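# Upright a gift box lying on its side, open it

## Task

A closed gift box is lying on one of its sides on the table. Turn it so it rests on its bottom, then open it so the lid ends up roughly vertical or tilted back past vertical. Concealed magnets keep the lid's flap closed, so opening it takes some pull. The box must stay on the table, and the result must hold once the robot lets go.

## Robot and tools

Robot: a single arm with a two-finger gripper, mounted with its base at (0, 0, +0.407) m in the scene frame and tilted (quat_wxyz +0.900, +0.120, +0.416, -0.053). Scene frame: origin on the table top straight below the base, +z up, +y to the left when facing along +x. Camera images come from cam_high, cam_low and cam_wrist (each 672x504). Calibration data for each camera is supplied.

Gripper geometry: the fingers point along the gripper's own +z and open and close along its y axis. end_effector_position is the spot between the pads when closed. Fingertips reach about 19 mm past it when closed and 6 mm when fully open. A block sticks out roughly 10 cm toward the gripper's +x and turns with it, so allow clearance for it.

execute_actions(actions, cameras): actions is a list of actions. Each action is a list of up to 15 rows, one per 1/30 s step; a short list repeats its last row until 15 steps have run. Since there is one arm, each row is one list of 9 numbers, all in [-1, 1], in this order: dx, dy, dz, rx, ry, rz, position, force_limit, speed. The first six are an offset, not a pose. They count from the Hand target as it stood when that action began, along the scene frame axes. Every row in the action counts from that same starting point, and sending the same offset again moves the hand further. 1.0 stands for 0.6 m of travel or 180 degrees of turn. rx, ry, rz form a single rotation vector, turning about the Hand target position. position is absolute: +1 fully open (85 mm), about -0.8 pads touching, -1 keeps closing until blocked. force_limit sets how hard the finger motor may push, and speed sets finger speed (about 20 mm/s at -1, 85 at 0, 150 at +1). Both start at +1. A 0 here is a real command, so to leave the gripper unchanged, send the last three numbers again. An empty actions list returns camera images and a full status.

move(target, speed, blend, stop_force, zero, blocking, cameras): drives the gripper along a straight line. target is one 9-number row laid out as above, or a list of up to 15 rows. Every row's offsets count from the same Hand target at the move's start, not from the previous row. speed is the top speed in m/s (0.002 to 3.6, default 0.25); turns are capped at twice that in rad/s. blend is in metres and sets how closely corners are passed, with 0 meaning a full stop at each row. stop_force is in N (3 to 120) and ends the move when the wrist sensor feels that much push against the motion. Leave it out when backing away from a contact. zero (default true) re-zeroes the sensor before the move. blocking=false returns after 0.5 s while the move continues; it cannot be combined with stop_force. The path does not steer around obstacles. Faster moves overshoot more and hit harder.

wait(seconds 0 to 10, cameras): lets time run while holding the last command. stop(cameras): brakes a running move; the fingers keep moving. zoom_image(camera, region [x0, y0, x1, y1] in pixels, at most 504 by 504): gives a closer look at the latest image from that camera. zero_wrist_force(): takes the present wrist reading as the new zero. finished_scene(scene): ends the scene and cannot be undone.

Reading results: the state gives end_effector_position (m), end_effector_quat_wxyz and velocities, all in the scene frame. Hand target is the last commanded pose after clipping, and the next offsets start from it. The hand often settles a bit short of it; send the remaining gap as an offset. Orientation commands are clipped to within 32 degrees of the measured orientation at each step. object_status: 0 moving, 1 blocked while opening, 2 blocked while closing (a grip), 3 at the requested position. To grip, send -1 and check for 2. position_measured is in counts: 3 is fully open, 78 about 60 mm, 130 about 40 mm, 180 about 20 mm, 230 pads touching. The move line reports done (within 3 mm and 2 degrees), off_target, moving, held or fault, plus any limits (paced means the command was clipped; held means steps were held back). done does not prove there was no contact. Wrist force and torque are given along the end effector's own axes, with a third line showing the peak since the last report. Joint torques include the arm's own weight. Motor temperature lines warn of heating.

Avoid: any outside force near 150 N on the arm, or joint contact torque at its limit (wrist joints 24.3 N m, others 130 N m); either triggers a 10 s stop. The arm is stiff, so even a small overshoot into a hard surface can fault it; approach contacts slowly, ideally with stop_force. Do not route paths near the arm's own base. Long holds under load or stretched reaches heat the motors; at 85 °C the arm brakes for 30 s or more.

Each tool is called after ">>>" as name(argument=value, ...), one argument or row to a line, values as JSON.

## Session

>>> execute_actions(
  actions=[],
)

Scene clock: 0.00 s.
end_effector_position=(+0.2212, -0.0156, +0.3449) position_measured=3 object_status=3 end_effector_quat_wxyz=(+0.705, +0.219, -0.653, -0.170)
Joint positions: [-0.13 -1.686 2.263 -1.388 -1.934 -0.465]
Joint velocities: within noise
Joint torques (N m): no reading
Motor temperatures (°C): [30 33 36 42 42 35]
Wrist force (N): no reading
Wrist torque (N m): no reading
Wrist force, peak (N): no reading
Hand target: +0.2212, -0.0156, +0.3449; +0.705, +0.219, -0.653, -0.170
Tool commands: gripper/position=+1.0 gripper/force_limit=+1.0 gripper/speed=+1.0

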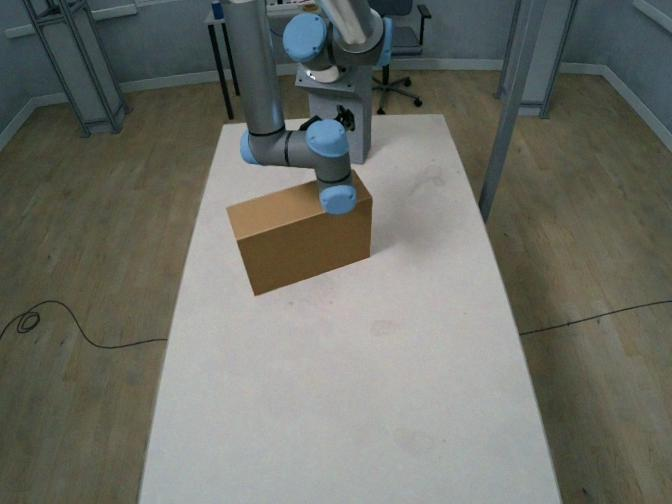

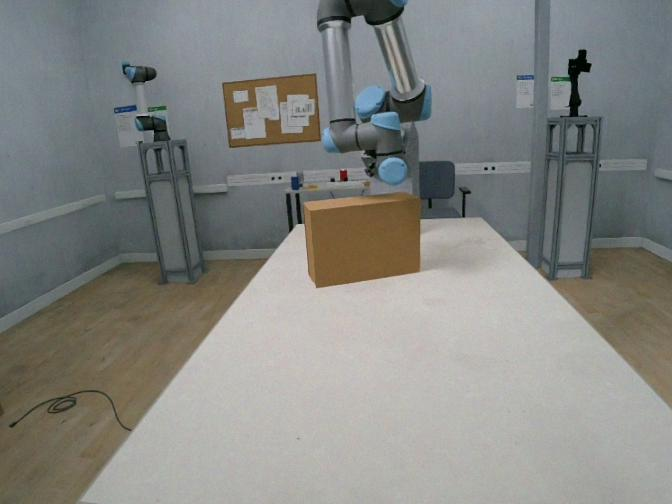

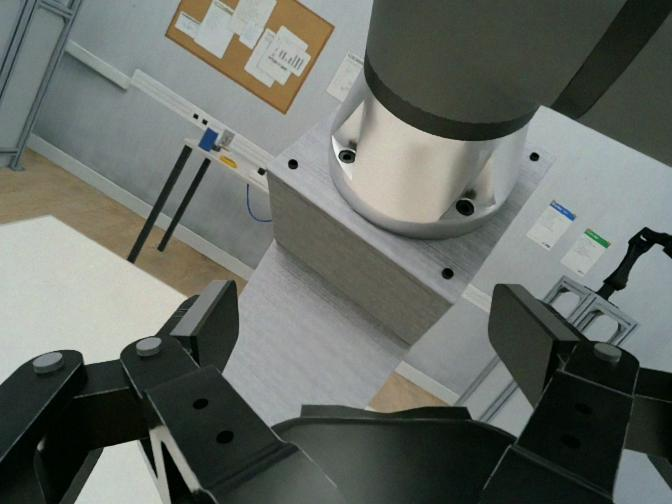

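>>> zoom_image(
  camera="cam_high",
  region=[200, 150, 400, 310],
)

>>> zoom_image(
  camera="cam_low",
  region=[280, 160, 450, 300],
)

Scaled by 2.520.

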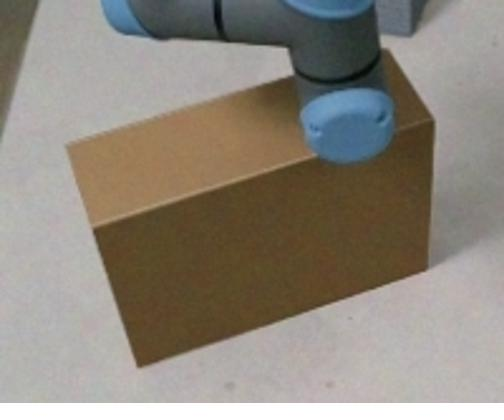

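Scaled by 2.965.

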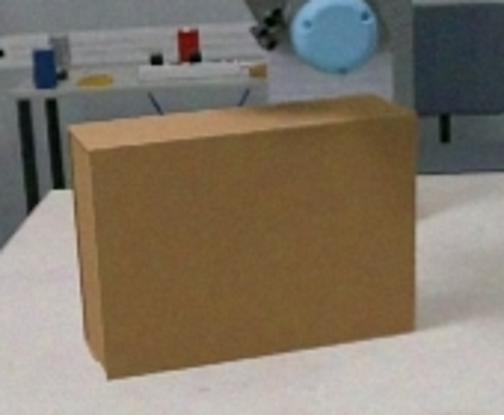

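>>> zoom_image(
  camera="cam_low",
  region=[298, 195, 338, 290],
)

>>> zoom_image(
  camera="cam_high",
  region=[220, 190, 270, 300],
)

>>> zoom_image(
  camera="cam_high",
  region=[340, 160, 390, 270],
)

Scaled by 5.305.

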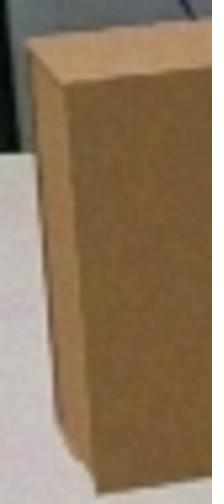

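Scaled by 4.582.

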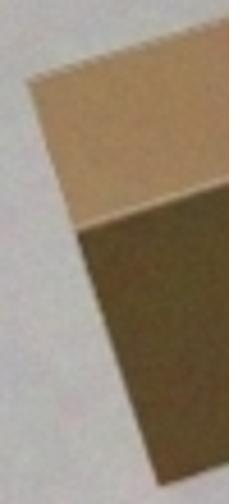

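Scaled by 4.582.

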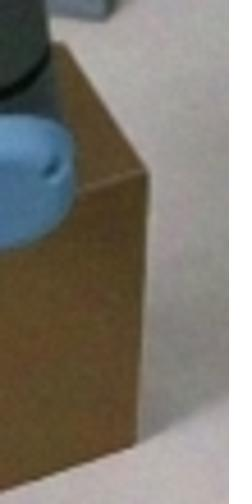

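>>> move(
  target=[
    [0.2, -0.4, 0.15, -0.133, 0.004, -0.268, 1, 1, 1],
    [0.415, -0.807, 0.05, -0.267, 0.007, -0.536, 1, 1, 1],
  ],
  blend=[0.05, 0],
  speed=0.5,
  cameras=["all"],
)

Scene clock: 9.43 s.
end_effector_position=(+0.4701, -0.4998, +0.3750) position_measured=3 object_status=3 end_effector_quat_wxyz=(-0.377, +0.599, +0.598, +0.377)
Joint positions: [-1.396 -1.057 0.707 -0.256 -1.086 -0.706]
Joint torques (N m): [-20.06 -37.34 -20.26 1.31 0.31 -2.19]
Wrist force (N): [0.1 -0.7 0.5]
Wrist torque (N m): [-0.19 -0.07 0.09]
Wrist force, peak (N): [-2.4 1.8 0.4]
Hand target: +0.4702, -0.4998, +0.3749; -0.377, +0.599, +0.598, +0.377
Off the commanded pose: 0.000 m, 0 deg.
move: done
camera_calibration:
cam_wrist: T_world_to_cam=[[0.999893, 0.0145955, -0.000508617, -0.457165], [0.00986016, -0.700359, -0.713723, -0.067254], [-0.0107734, 0.713642, -0.700428, 0.752439], [0, 0, 0, 1]] pos_world=[0.465885, -0.577401, 0.478796]

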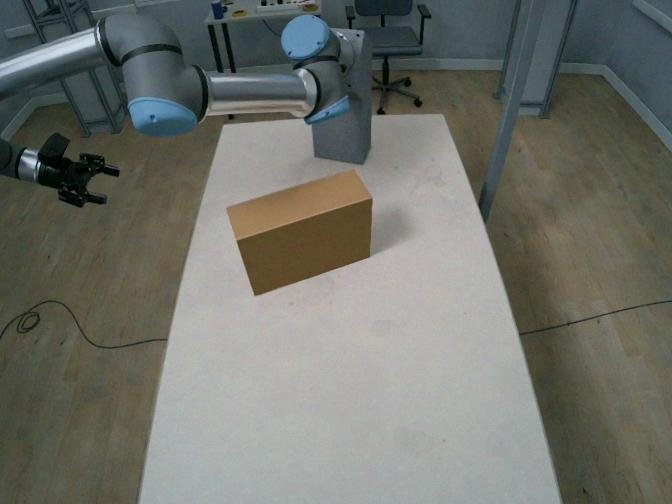

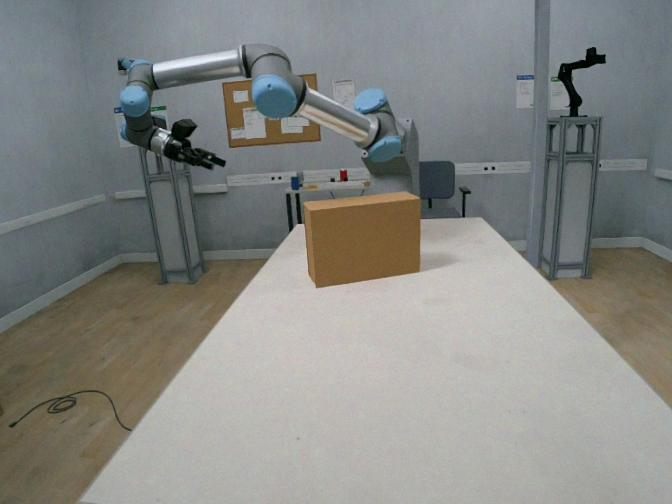

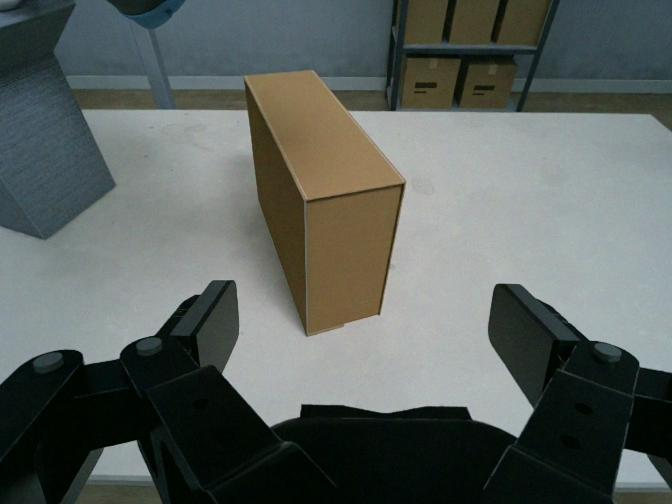

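>>> zoom_image(
  camera="cam_wrist",
  region=[230, 50, 430, 350],
)

>>> zoom_image(
  camera="cam_wrist",
  region=[290, 290, 400, 350],
)

>>> zoom_image(
  camera="cam_wrist",
  region=[290, 160, 420, 230],
)

Scaled by 1.680.

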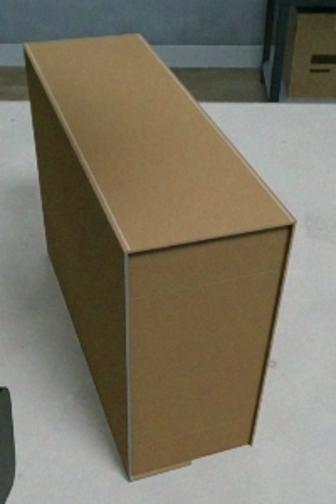

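Scaled by 4.582.

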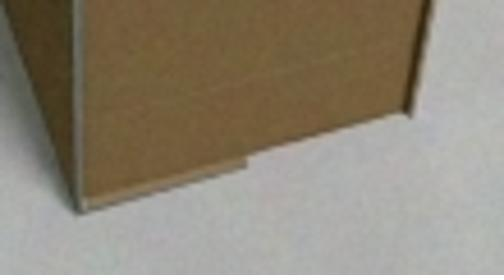

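Scaled by 3.877.

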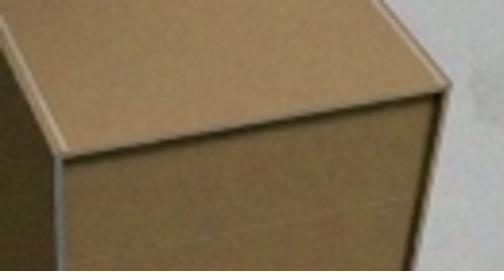

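>>> move(
  target=[0.145, 0.363, -0.213, -0.052, -0.0089, 0.1078, 1, 1, 1],
  speed=0.3,
  cameras=["all"],
)

>>> zoom_image(
  camera="cam_wrist",
  region=[200, 50, 480, 330],
)

Scene clock: 15.97 s.
end_effector_position=(+0.5571, -0.2821, +0.2472) position_measured=3 object_status=3 end_effector_quat_wxyz=(-0.377, +0.513, +0.724, +0.267)
Joint positions: [-0.943 -1.479 1.397 -1.084 -0.974 -0.287]
Joint torques (N m): [4.56 -35.96 -12.11 -0.74 -0.52 0.31]
Wrist force (N): [0.2 -0.4 0.8]
Wrist torque (N m): [-0.09 -0.04 0.04]
Wrist force, peak (N): [0.6 2.1 3.4]
Hand target: +0.5572, -0.2820, +0.2471; -0.377, +0.513, +0.724, +0.267
Off the commanded pose: 0.000 m, 0 deg.
move: done
camera_calibration:
cam_wrist: T_world_to_cam=[[0.938115, 0.346312, -0.00274186, -0.418837], [0.27836, -0.758705, -0.588967, -0.203771], [-0.206047, 0.551756, -0.808153, 0.598274], [0, 0, 0, 1]] pos_world=[0.572911, -0.339655, 0.362334]

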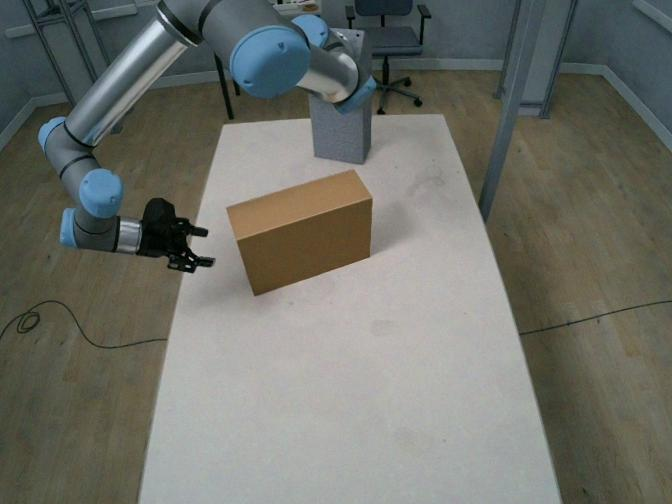

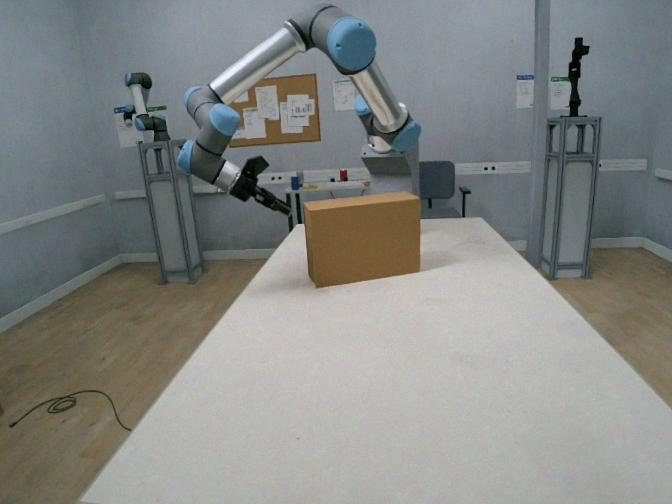

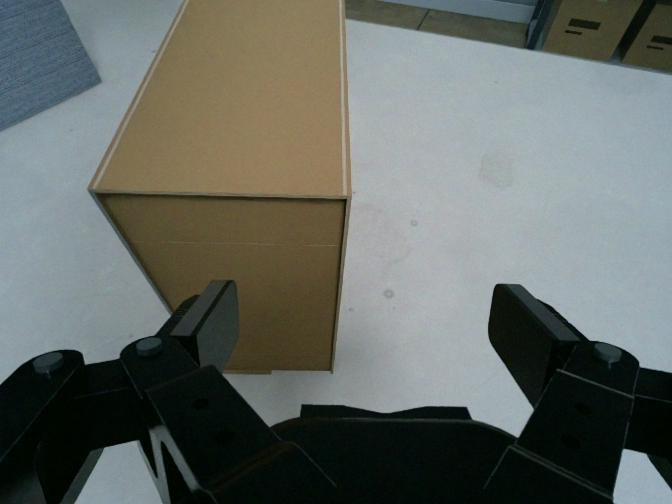

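Scaled by 1.800.

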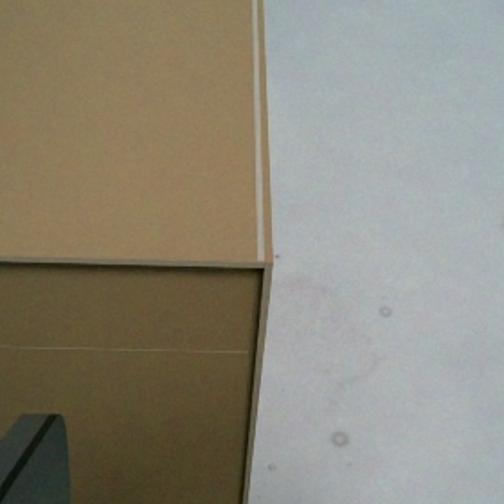

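>>> zoom_image(
  camera="cam_wrist",
  region=[310, 170, 370, 230],
)

>>> zoom_image(
  camera="cam_wrist",
  region=[300, 330, 350, 385],
)

Scaled by 8.400.

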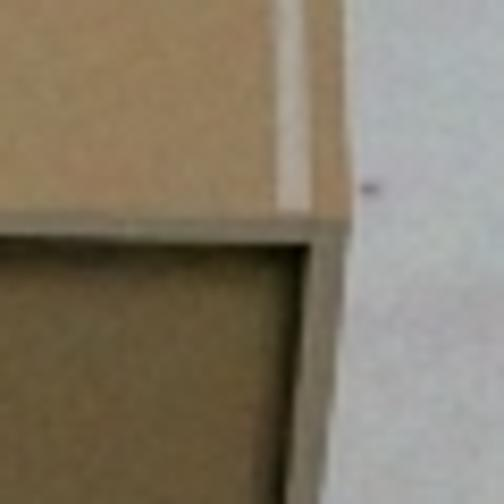

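Scaled by 9.164.

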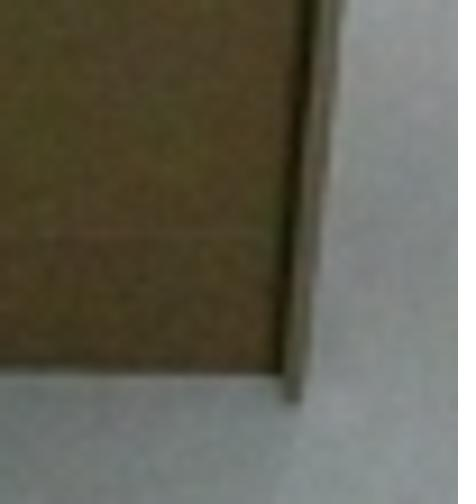

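>>> move(
  target=[-0.067, -0.005, -0.1035, 0.1966, 0.0151, -0.1617, -0.2, 0, 0],
  speed=0.3,
  cameras=["all"],
)

>>> zoom_image(
  camera="cam_wrist",
  region=[200, 100, 520, 360],
)

Scene clock: 22.80 s.
end_effector_position=(+0.5170, -0.2850, +0.1851) position_measured=154 object_status=3 end_effector_quat_wxyz=(-0.452, +0.544, +0.451, +0.544)
Joint positions: [-0.982 -0.952 1.116 -0.321 -0.864 -0.785]
Joint torques (N m): [-15.01 -37.9 -1.73 3.62 -0.25 0.64]
Wrist force (N): [-0.6 -0.3 0.3]
Wrist torque (N m): [-0.28 -0.06 0.03]
Wrist force, peak (N): [-1.9 -1.3 -0.1]
Hand target: +0.5170, -0.2850, +0.1850; -0.452, +0.544, +0.451, +0.544
Off the commanded pose: 0.000 m, 0 deg.
move: done
camera_calibration:
cam_wrist: T_world_to_cam=[[0.985272, -0.170884, 0.00622295, -0.553769], [-0.049345, -0.318978, -0.946477, 0.129496], [0.163723, 0.93223, -0.322712, 0.368844], [0, 0, 0, 1]] pos_world=[0.491615, -0.397171, 0.245041]

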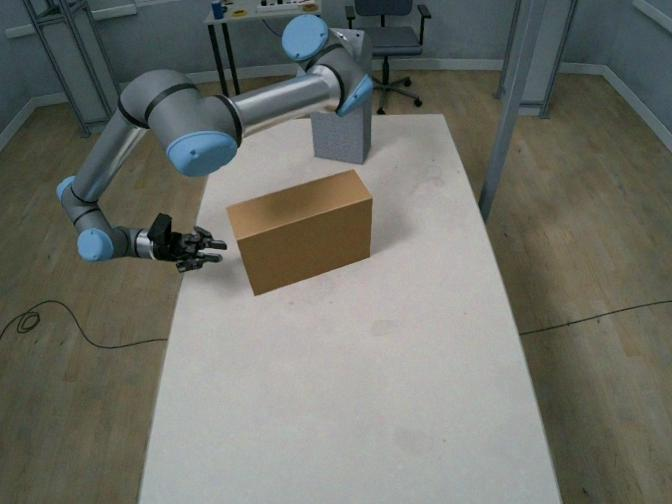

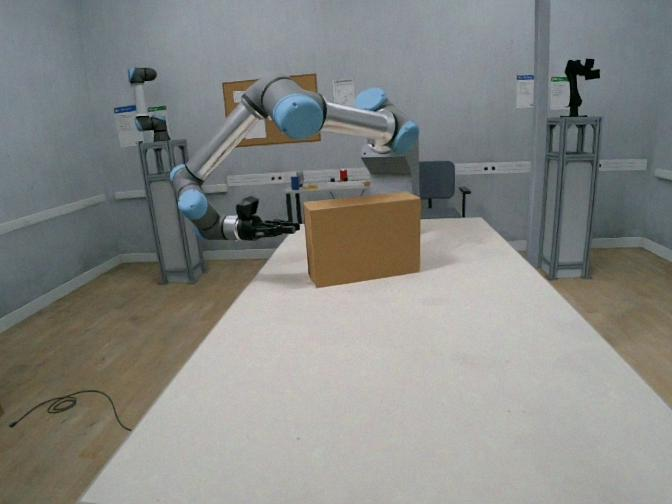

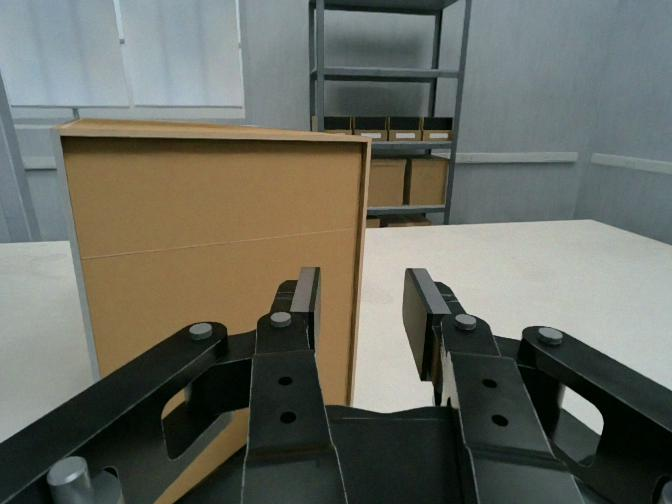

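Scaled by 1.575.

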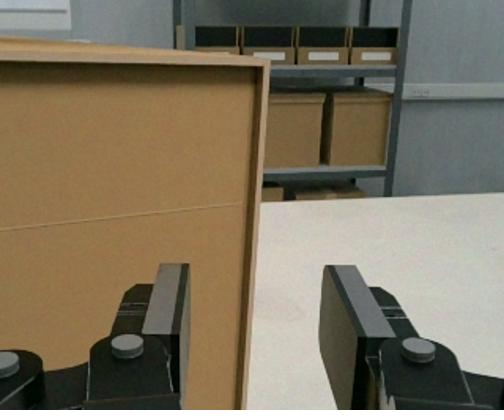

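>>> move(
  target=[0.0178, 0.0645, 0.03, 0, 0, 0, -0.2, 0, 0],
  speed=0.2,
  cameras=["cam_wrist"],
)

>>> zoom_image(
  camera="cam_wrist",
  region=[200, 100, 520, 360],
)

Scene clock: 24.67 s.
end_effector_position=(+0.5277, -0.2463, +0.2030) position_measured=154 object_status=3 end_effector_quat_wxyz=(-0.452, +0.544, +0.451, +0.544)
Joint positions: [-0.952 -1.045 1.241 -0.357 -0.834 -0.779]
Joint torques (N m): [-22.4 -38.77 -13.19 4.32 -3.92 0.01]
Wrist force (N): [-0.3 -0.3 -0.2]
Wrist torque (N m): [-0.26 -0.06 0.02]
Wrist force, peak (N): [0.3 0.6 -1.5]
Hand target: +0.5276, -0.2463, +0.2030; -0.452, +0.544, +0.451, +0.544
Off the commanded pose: 0.000 m, 0 deg.
move: done
camera_calibration:
cam_wrist: T_world_to_cam=[[0.985226, -0.171153, 0.0060913, -0.557832], [-0.0495428, -0.318873, -0.946502, 0.159579], [0.163939, 0.932216, -0.322642, 0.336599], [0, 0, 0, 1]] pos_world=[0.502314, -0.358372, 0.26304]
Images, in order (width x height): cam_wrist 672x504.

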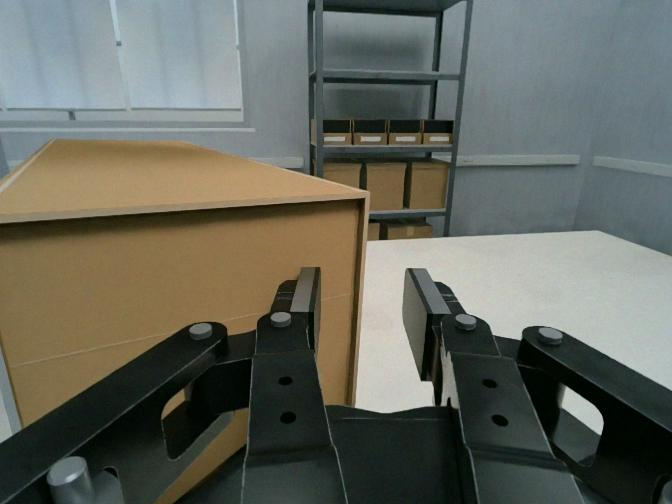

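Scaled by 1.575.

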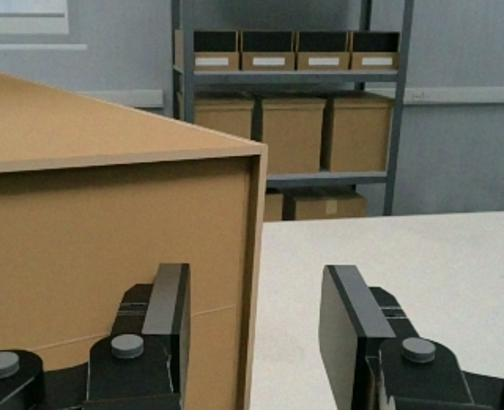

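>>> move(
  target=[0.0092, 0.049, 0, 0, 0, 0, -0.2, 0, 0],
  speed=0.015,
  stop_force=3,
  cameras=["cam_wrist", "cam_high"],
)

>>> zoom_image(
  camera="cam_wrist",
  region=[260, 160, 460, 360],
)

Scene clock: 28.57 s.
end_effector_position=(+0.5332, -0.2169, +0.2030) position_measured=154 object_status=3 end_effector_quat_wxyz=(-0.452, +0.544, +0.451, +0.544)
Joint positions: [-0.918 -1.085 1.312 -0.394 -0.801 -0.772]
Joint torques (N m): [-21.13 -35.39 -16.52 3.99 -3.65 -0.36]
Wrist force (N): [-0.3 0.2 -0.6]
Wrist torque (N m): [-0.26 -0.06 0.03]
Wrist force, peak (N): [0.9 0.5 -2.1]
Hand target: +0.5332, -0.2169, +0.2030; -0.452, +0.544, +0.451, +0.544
Off the commanded pose: 0.000 m, 0 deg.
move: done
camera_calibration:
cam_wrist: T_world_to_cam=[[0.985209, -0.171245, 0.00612361, -0.558266], [-0.0495414, -0.318869, -0.946503, 0.169196], [0.164037, 0.932201, -0.322636, 0.308328], [0, 0, 0, 1]] pos_world=[0.507814, -0.329073, 0.263041]
Images, in order (width x height): cam_high 672x504, cam_wrist 672x504.

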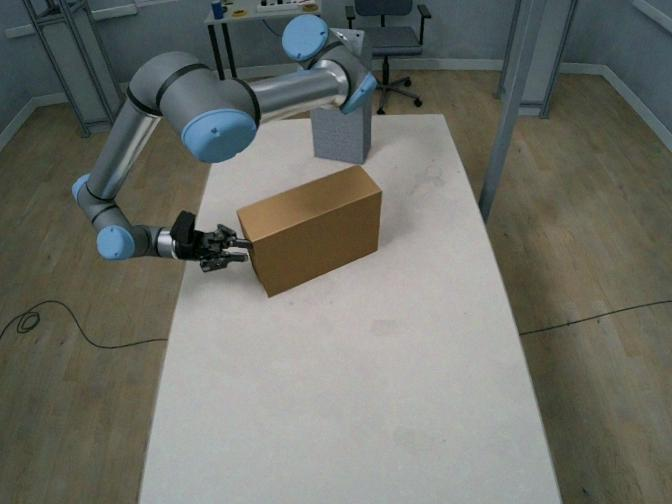

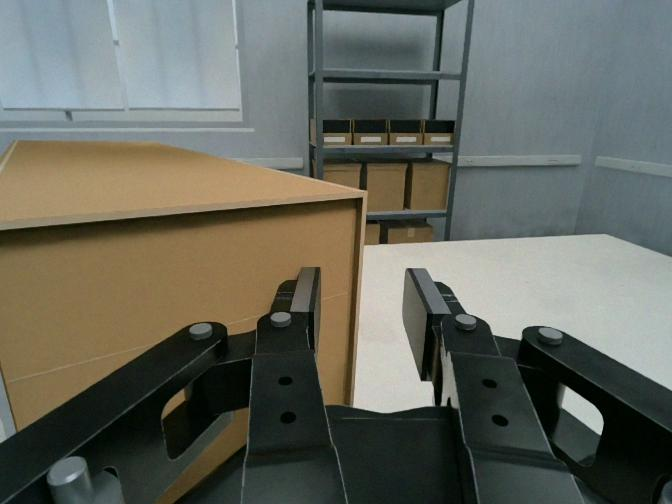

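Scaled by 2.520.

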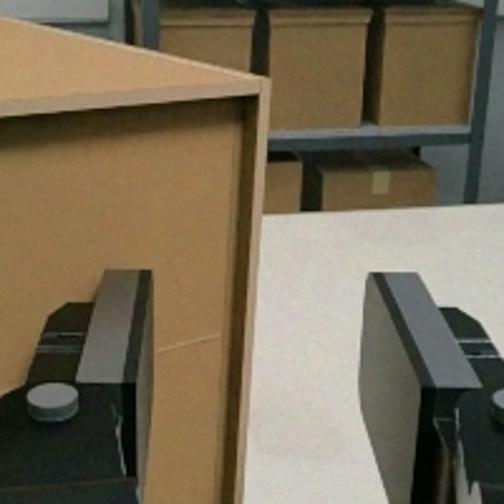

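>>> move(
  target=[0, 0, 0, 0, 0, 0, -1, -1, -1],
  cameras=["cam_wrist", "cam_high"],
)

>>> zoom_image(
  camera="cam_wrist",
  region=[260, 160, 460, 360],
)

Scene clock: 30.77 s.
end_effector_position=(+0.5332, -0.2169, +0.2030) position_measured=230 object_status=3 end_effector_quat_wxyz=(-0.452, +0.544, +0.451, +0.544)
Joint positions: [-0.918 -1.085 1.312 -0.394 -0.801 -0.772]
Joint torques (N m): [-20.34 -35.68 -15.68 3.92 -3.09 -2.19]
Wrist force (N): [-0.5 -0.3 -0.1]
Wrist torque (N m): [-0.26 -0.07 0.03]
Wrist force, peak (N): [-0.4 0.2 -0.8]
Hand target: +0.5332, -0.2169, +0.2030; -0.452, +0.544, +0.451, +0.544
Off the commanded pose: 0.000 m, 0 deg.
move: done
camera_calibration:
cam_wrist: T_world_to_cam=[[0.985209, -0.171245, 0.00612361, -0.558266], [-0.0495414, -0.318869, -0.946503, 0.169196], [0.164037, 0.932201, -0.322636, 0.308328], [0, 0, 0, 1]] pos_world=[0.507814, -0.329073, 0.263041]
Images, in order (width x height): cam_high 672x504, cam_wrist 672x504.

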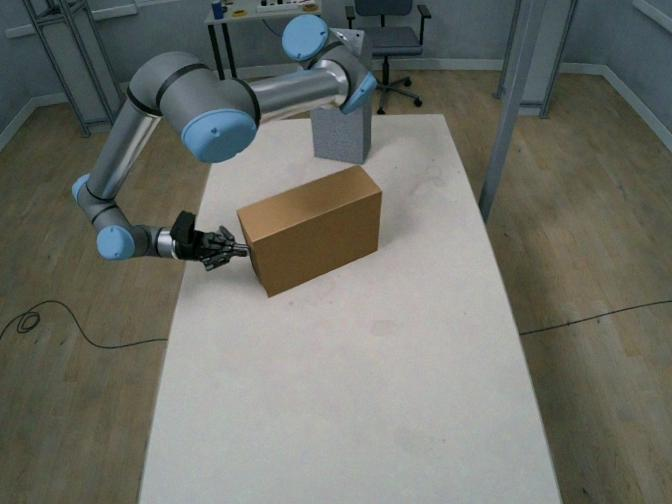

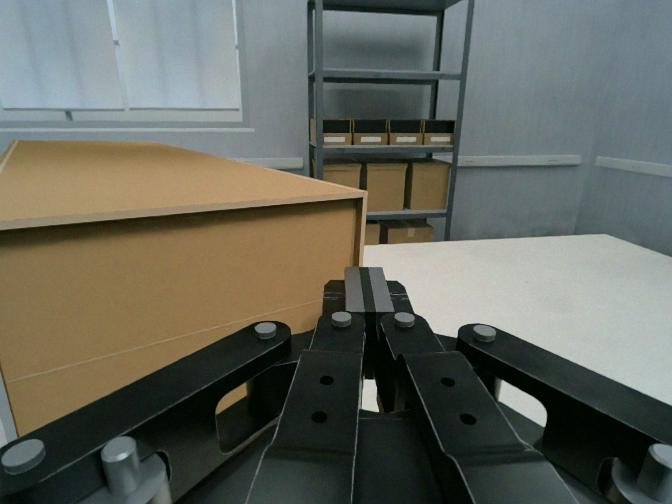

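Scaled by 2.520.

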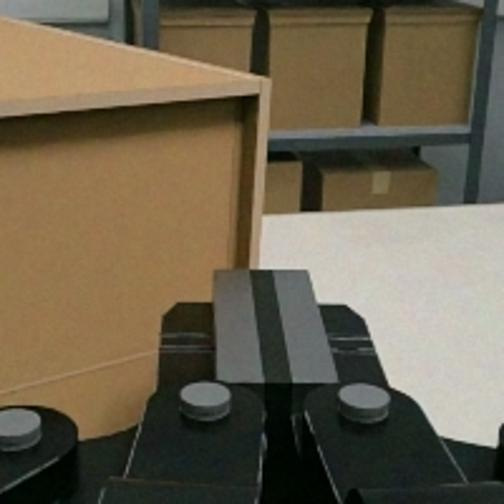

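>>> move(
  target=[-0.004, -0.0077, 0, 0, 0, 0, -0.673, 0, 0],
  cameras=["cam_wrist"],
)

>>> zoom_image(
  camera="cam_wrist",
  region=[300, 180, 420, 320],
)

Scene clock: 33.47 s.
end_effector_position=(+0.5307, -0.2216, +0.2030) position_measured=213 object_status=3 end_effector_quat_wxyz=(-0.452, +0.544, +0.451, +0.544)
Joint positions: [-0.925 -1.079 1.305 -0.391 -0.808 -0.773]
Joint torques (N m): [-12.37 -41.37 -10.4 3.91 -2.57 -2.24]
Wrist force (N): [-0.4 -0.3 -0.1]
Wrist torque (N m): [-0.26 -0.07 0.11]
Wrist force, peak (N): [-0.7 -0.5 -0.4]
Hand target: +0.5308, -0.2215, +0.2030; -0.452, +0.544, +0.451, +0.544
Off the commanded pose: 0.000 m, 0 deg.
move: done
camera_calibration:
cam_wrist: T_world_to_cam=[[0.985209, -0.171245, 0.00612361, -0.556706], [-0.0495414, -0.318869, -0.946503, 0.167578], [0.164037, 0.932201, -0.322636, 0.313103], [0, 0, 0, 1]] pos_world=[0.505414, -0.333773, 0.263041]
Images, in order (width x height): cam_wrist 672x504.

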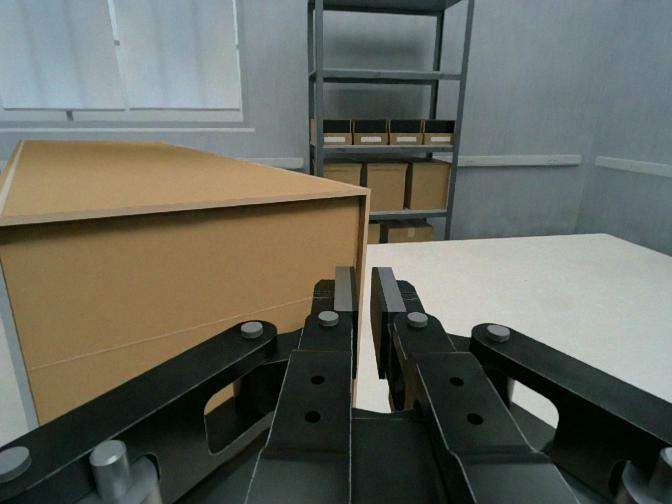

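Scaled by 3.600.

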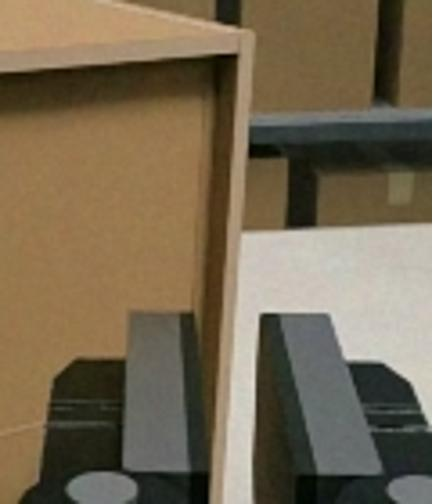

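>>> move(
  target=[0.0061, 0.0328, 0, 0, 0, 0, -0.673, 0, 0],
  speed=0.012,
  stop_force=3,
  cameras=["cam_wrist", "cam_high"],
)

>>> zoom_image(
  camera="cam_wrist",
  region=[300, 180, 420, 320],
)

Scene clock: 36.63 s.
end_effector_position=(+0.5344, -0.2019, +0.2030) position_measured=213 object_status=3 end_effector_quat_wxyz=(-0.452, +0.544, +0.451, +0.544)
Joint positions: [-0.902 -1.105 1.35 -0.414 -0.785 -0.768]
Joint torques (N m): [-18.92 -34.56 -15.76 4.04 -3.75 -0.03]
Wrist force (N): [0.5 0.4 -0.8]
Wrist torque (N m): [-0.29 -0.12 0.03]
Wrist force, peak (N): [-0.5 0.6 -1.7]
Hand target: +0.5344, -0.2019, +0.2030; -0.452, +0.544, +0.451, +0.544
Off the commanded pose: 0.000 m, 0 deg.
move: done
camera_calibration:
cam_wrist: T_world_to_cam=[[0.985209, -0.171245, 0.00612361, -0.556863], [-0.0495414, -0.318869, -0.946503, 0.17407], [0.164037, 0.932201, -0.322636, 0.294055], [0, 0, 0, 1]] pos_world=[0.509014, -0.313973, 0.263041]
Images, in order (width x height): cam_high 672x504, cam_wrist 672x504.

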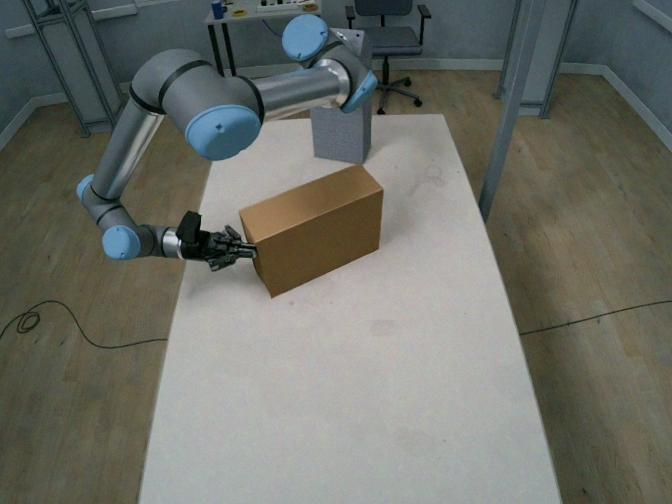

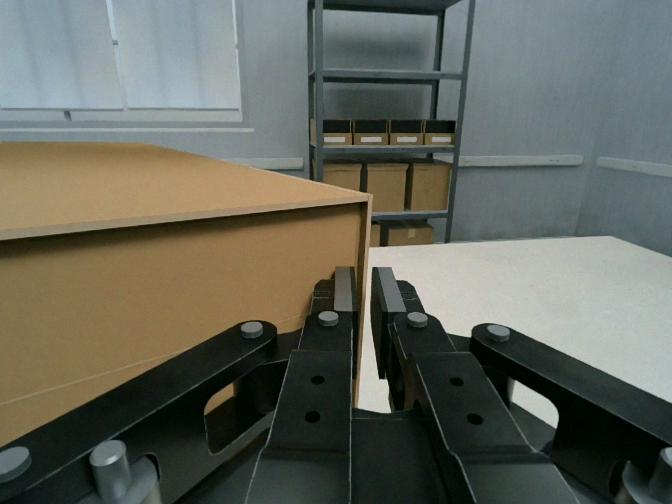

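Scaled by 3.600.

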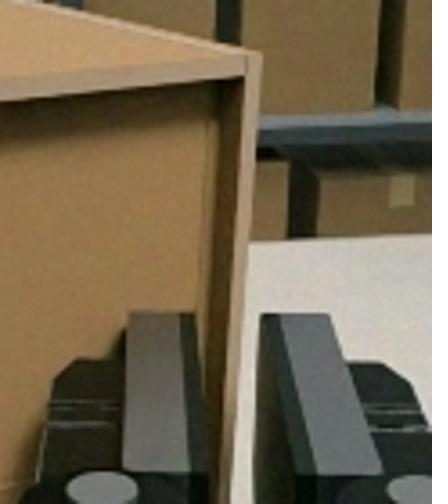

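>>> move(
  target=[0.0006, 0.0033, 0, 0, 0, 0, -1, -0.9, -1],
  cameras=["cam_wrist"],
)

>>> zoom_image(
  camera="cam_wrist",
  region=[300, 180, 420, 320],
)

Scene clock: 37.57 s.
end_effector_position=(+0.5348, -0.1999, +0.2030) position_measured=230 object_status=3 end_effector_quat_wxyz=(-0.452, +0.544, +0.451, +0.544)
Joint positions: [-0.899 -1.107 1.355 -0.417 -0.782 -0.767]
Joint torques (N m): [-1.72 -49.4 -2.9 1.37 -0.09 2.1]
Wrist force (N): [-0.5 -0.2 -0.4]
Wrist torque (N m): [-0.26 -0.08 0.02]
Wrist force, peak (N): [-0.1 0.4 -1.0]
Hand target: +0.5348, -0.1999, +0.2030; -0.452, +0.544, +0.451, +0.544
Off the commanded pose: 0.000 m, 0 deg.
move: done
camera_calibration:
cam_wrist: T_world_to_cam=[[0.98521, -0.171244, 0.00612298, -0.556914], [-0.0495573, -0.318957, -0.946473, 0.1747], [0.164031, 0.932171, -0.322726, 0.292142], [0, 0, 0, 1]] pos_world=[0.509414, -0.311973, 0.263041]
Images, in order (width x height): cam_wrist 672x504.

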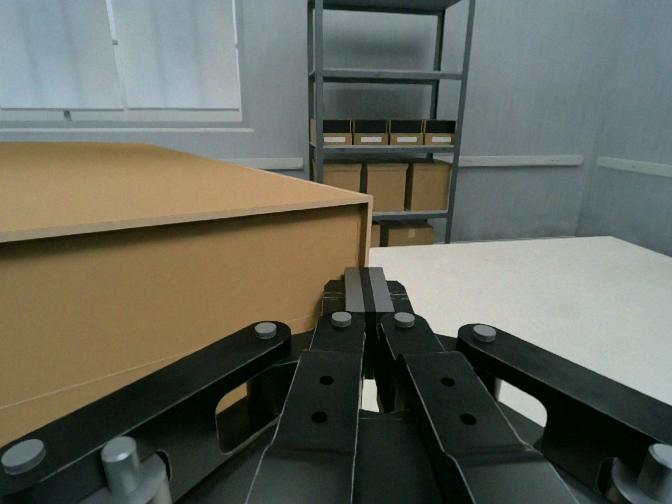

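Scaled by 3.600.

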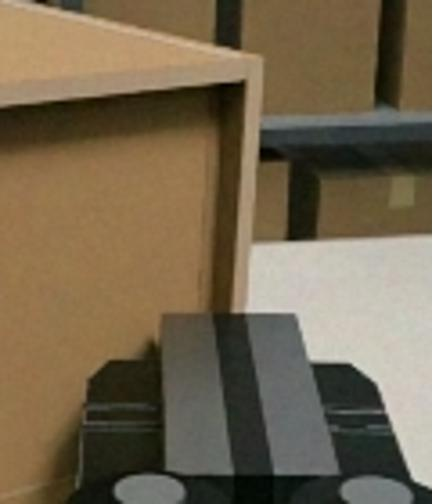

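>>> move(
  target=[
    [-0.03, -0.163, 0.083, 0, 0, 0, 0.05, 0, 0],
    [-0.008, -0.133, 0.078, -0.094, -0.66, 0.0168, 0.05, 0, 0],
  ],
  speed=[0.1, 0.35],
  cameras=["all"],
)

>>> zoom_image(
  camera="cam_high",
  region=[200, 150, 400, 310],
)

Scene clock: 53.57 s.
end_effector_position=(+0.5300, -0.2796, +0.2499) position_measured=123 object_status=3 end_effector_quat_wxyz=(+0.215, -0.149, +0.691, +0.674)
Joint positions: [-0.999 -1.078 1.148 -0.304 -0.944 -2.834]
Joint torques (N m): [-14.18 -35.08 -15.35 4.42 -1.7 -1.91]
Wrist force (N): [1.9 2.3 1.4]
Wrist torque (N m): [0.49 0.18 -0.42]
Wrist force, peak (N): [1.6 2.7 1.4]
Hand target: +0.5300, -0.2797, +0.2498; +0.215, -0.149, +0.691, +0.674
Off the commanded pose: 0.000 m, 0 deg.
move: done
camera_calibration:
cam_wrist: T_world_to_cam=[[-0.500935, 0.062286, 0.863241, 0.0726569], [0.779634, -0.400622, 0.481324, -0.625778], [0.375813, 0.914124, 0.152126, 0.146459], [0, 0, 0, 1]] pos_world=[0.469232, -0.389108, 0.216202]

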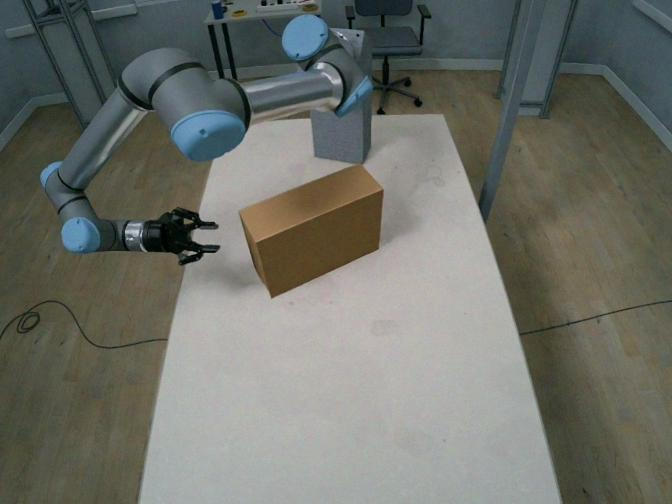

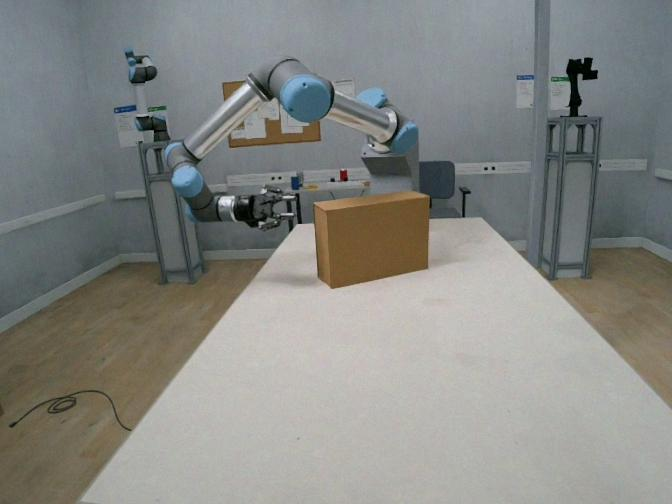

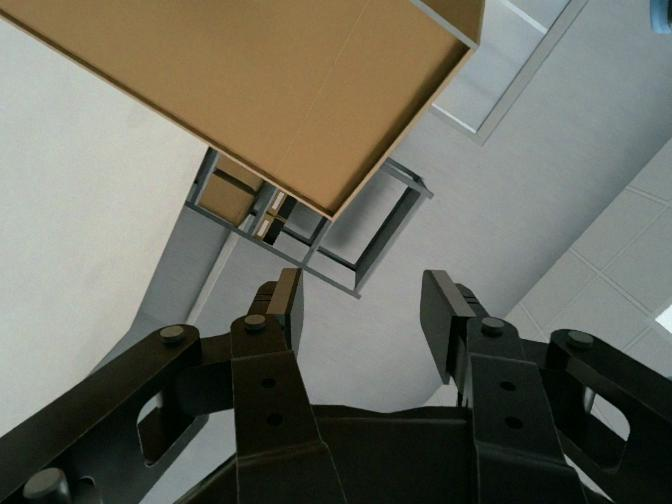

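Scaled by 2.520.

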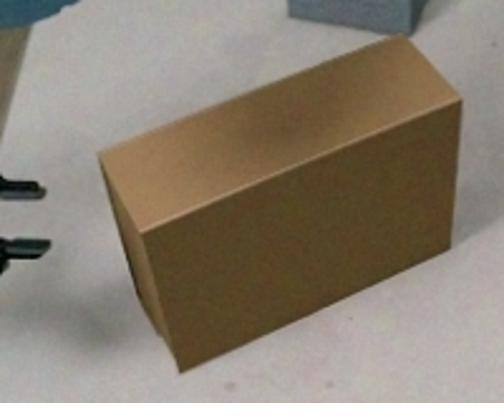

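>>> move(
  target=[0.015, 0.098, -0.028, 0, 0, 0.0406, 0.05, 0, 0],
  speed=0.15,
  cameras=["cam_wrist", "cam_high"],
)

Scene clock: 57.13 s.
end_effector_position=(+0.5390, -0.2209, +0.2331) position_measured=123 object_status=3 end_effector_quat_wxyz=(+0.172, -0.193, +0.680, +0.686)
Joint positions: [-0.887 -1.136 1.23 -0.453 -0.936 -2.734]
Joint torques (N m): [-9.75 -36.23 -16.67 2.45 -2.13 -1.53]
Wrist force (N): [1.7 2.7 1.2]
Wrist torque (N m): [0.56 0.20 -0.37]
Wrist force, peak (N): [2.1 3.4 -0.4]
Hand target: +0.5390, -0.2209, +0.2330; +0.172, -0.193, +0.680, +0.686
Off the commanded pose: 0.000 m, 0 deg.
move: done
camera_calibration:
cam_wrist: T_world_to_cam=[[-0.504989, -0.00190788, 0.863123, 0.0759857], [0.824105, -0.298342, 0.481501, -0.602529], [0.256587, 0.954457, 0.152232, 0.165091], [0, 0, 0, 1]] pos_world=[0.492559, -0.337187, 0.199401]
Images, in order (width x height): cam_high 672x504, cam_wrist 672x504.

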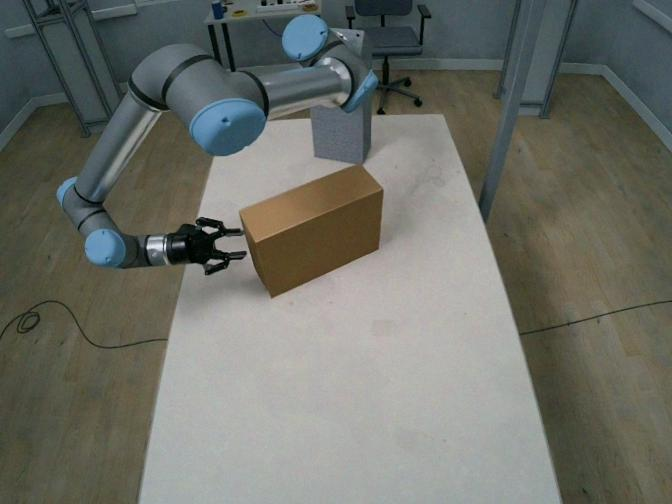

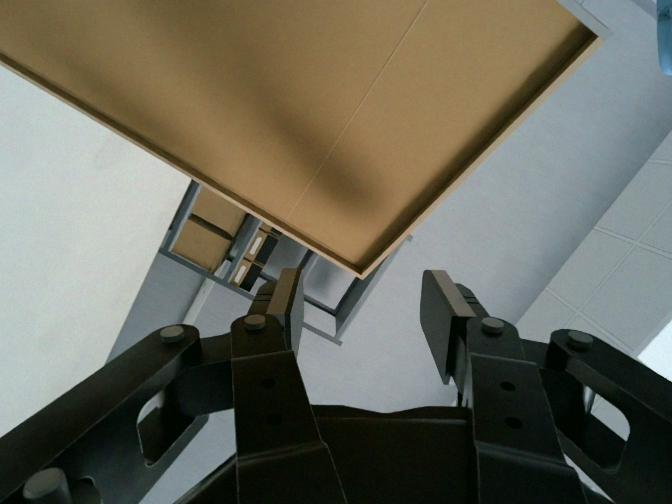

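>>> move(
  target=[-0.0005, 0.0767, 0, 0, 0, 0, 0.05, 0, 0],
  speed=0.1,
  cameras=["cam_wrist", "cam_high"],
)

>>> move(
  target=[0, 0, -0.05, 0, 0, 0, 0.05, 0, 0],
  speed=0.01,
  stop_force=3.5,
  cameras=["cam_wrist", "cam_high"],
)

Scene clock: 58.80 s.
end_effector_position=(+0.5387, -0.1748, +0.2331) position_measured=123 object_status=3 end_effector_quat_wxyz=(+0.172, -0.193, +0.680, +0.686)
Joint positions: [-0.838 -1.201 1.356 -0.527 -0.89 -2.712]
Joint torques (N m): [-15.54 -36.88 -11.78 4.25 -3.34 -2.52]
Wrist force (N): [1.7 2.4 1.4]
Wrist torque (N m): [0.55 0.24 -0.43]
Wrist force, peak (N): [1.9 2.9 1.2]
Hand target: +0.5387, -0.1749, +0.2330; +0.172, -0.193, +0.680, +0.686
Off the commanded pose: 0.000 m, 0 deg.
move: done
camera_calibration:
cam_wrist: T_world_to_cam=[[-0.504974, -0.00201922, 0.863132, 0.0759307], [0.82418, -0.298155, 0.481487, -0.588621], [0.256375, 0.954515, 0.152225, 0.12136], [0, 0, 0, 1]] pos_world=[0.492359, -0.291187, 0.199401]
Images, in order (width x height): cam_high 672x504, cam_wrist 672x504.

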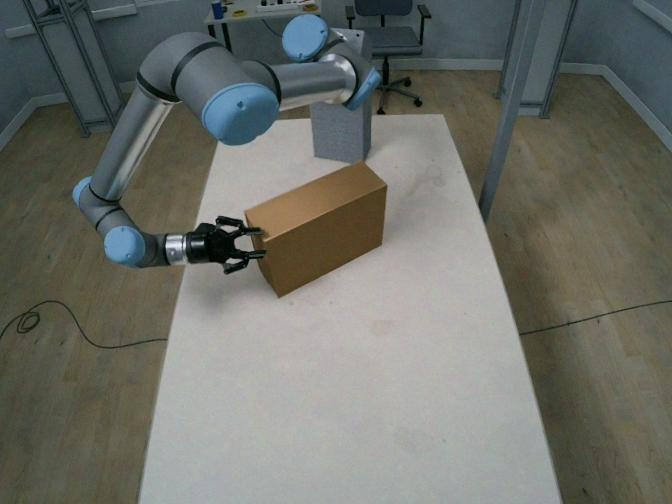

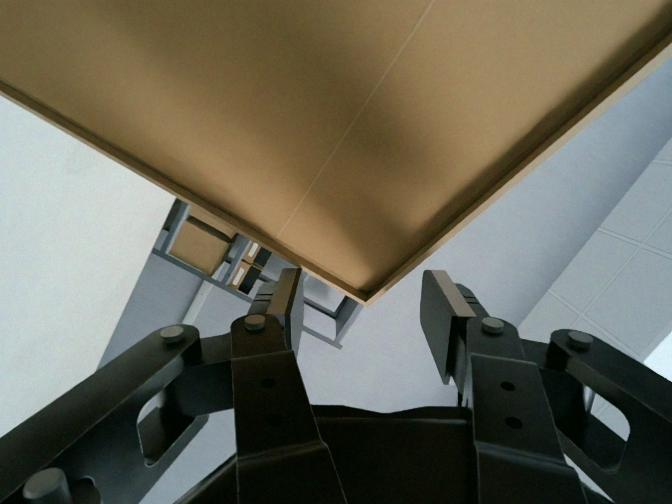

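Scene clock: 60.60 s.
end_effector_position=(+0.5387, -0.1749, +0.2253) position_measured=123 object_status=3 end_effector_quat_wxyz=(+0.172, -0.193, +0.680, +0.686)
Joint positions: [-0.832 -1.186 1.347 -0.535 -0.884 -2.709]
Joint torques (N m): [-15.69 -51.68 -1.93 3.25 -2.92 -2.33]
Wrist force (N): [-0.3 5.7 1.0]
Wrist torque (N m): [0.52 0.27 -0.38]
Wrist force, peak (N): [-3.9 9.1 -0.3]
Hand target: +0.5387, -0.1749, +0.2253; +0.172, -0.193, +0.680, +0.686 (not the last commanded pose)
Off the commanded pose: 0.022 m, 0 deg.
move: contact
camera_calibration:
cam_wrist: T_world_to_cam=[[-0.505002, -0.00195556, 0.863116, 0.0826483], [0.824134, -0.298234, 0.481519, -0.584788], [0.256469, 0.954491, 0.152221, 0.122521], [0, 0, 0, 1]] pos_world=[0.492259, -0.291187, 0.191601]
Images, in order (width x height): cam_high 672x504, cam_wrist 672x504.

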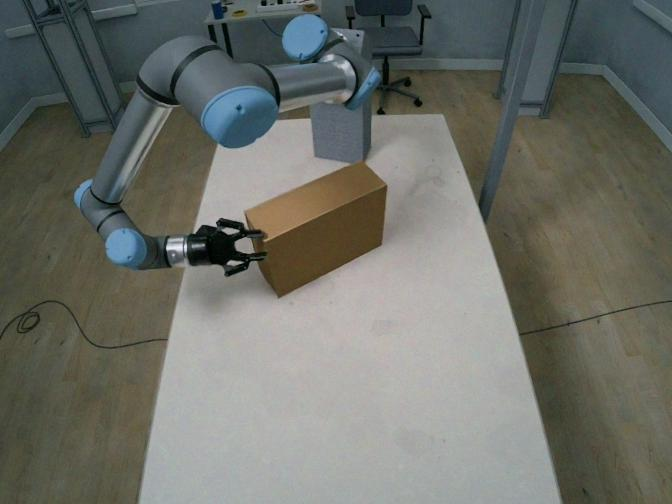

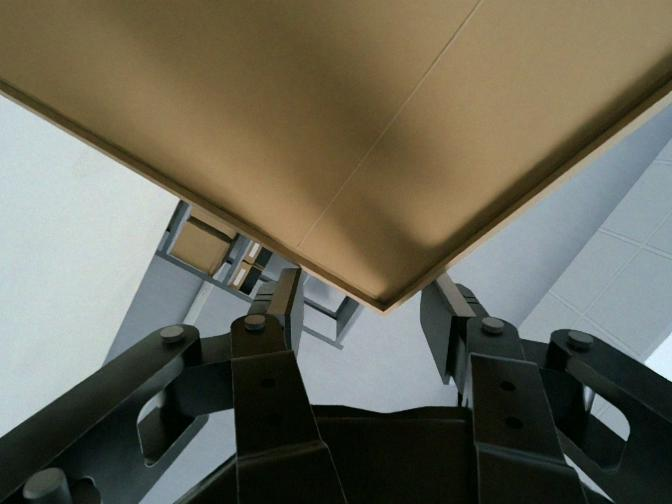

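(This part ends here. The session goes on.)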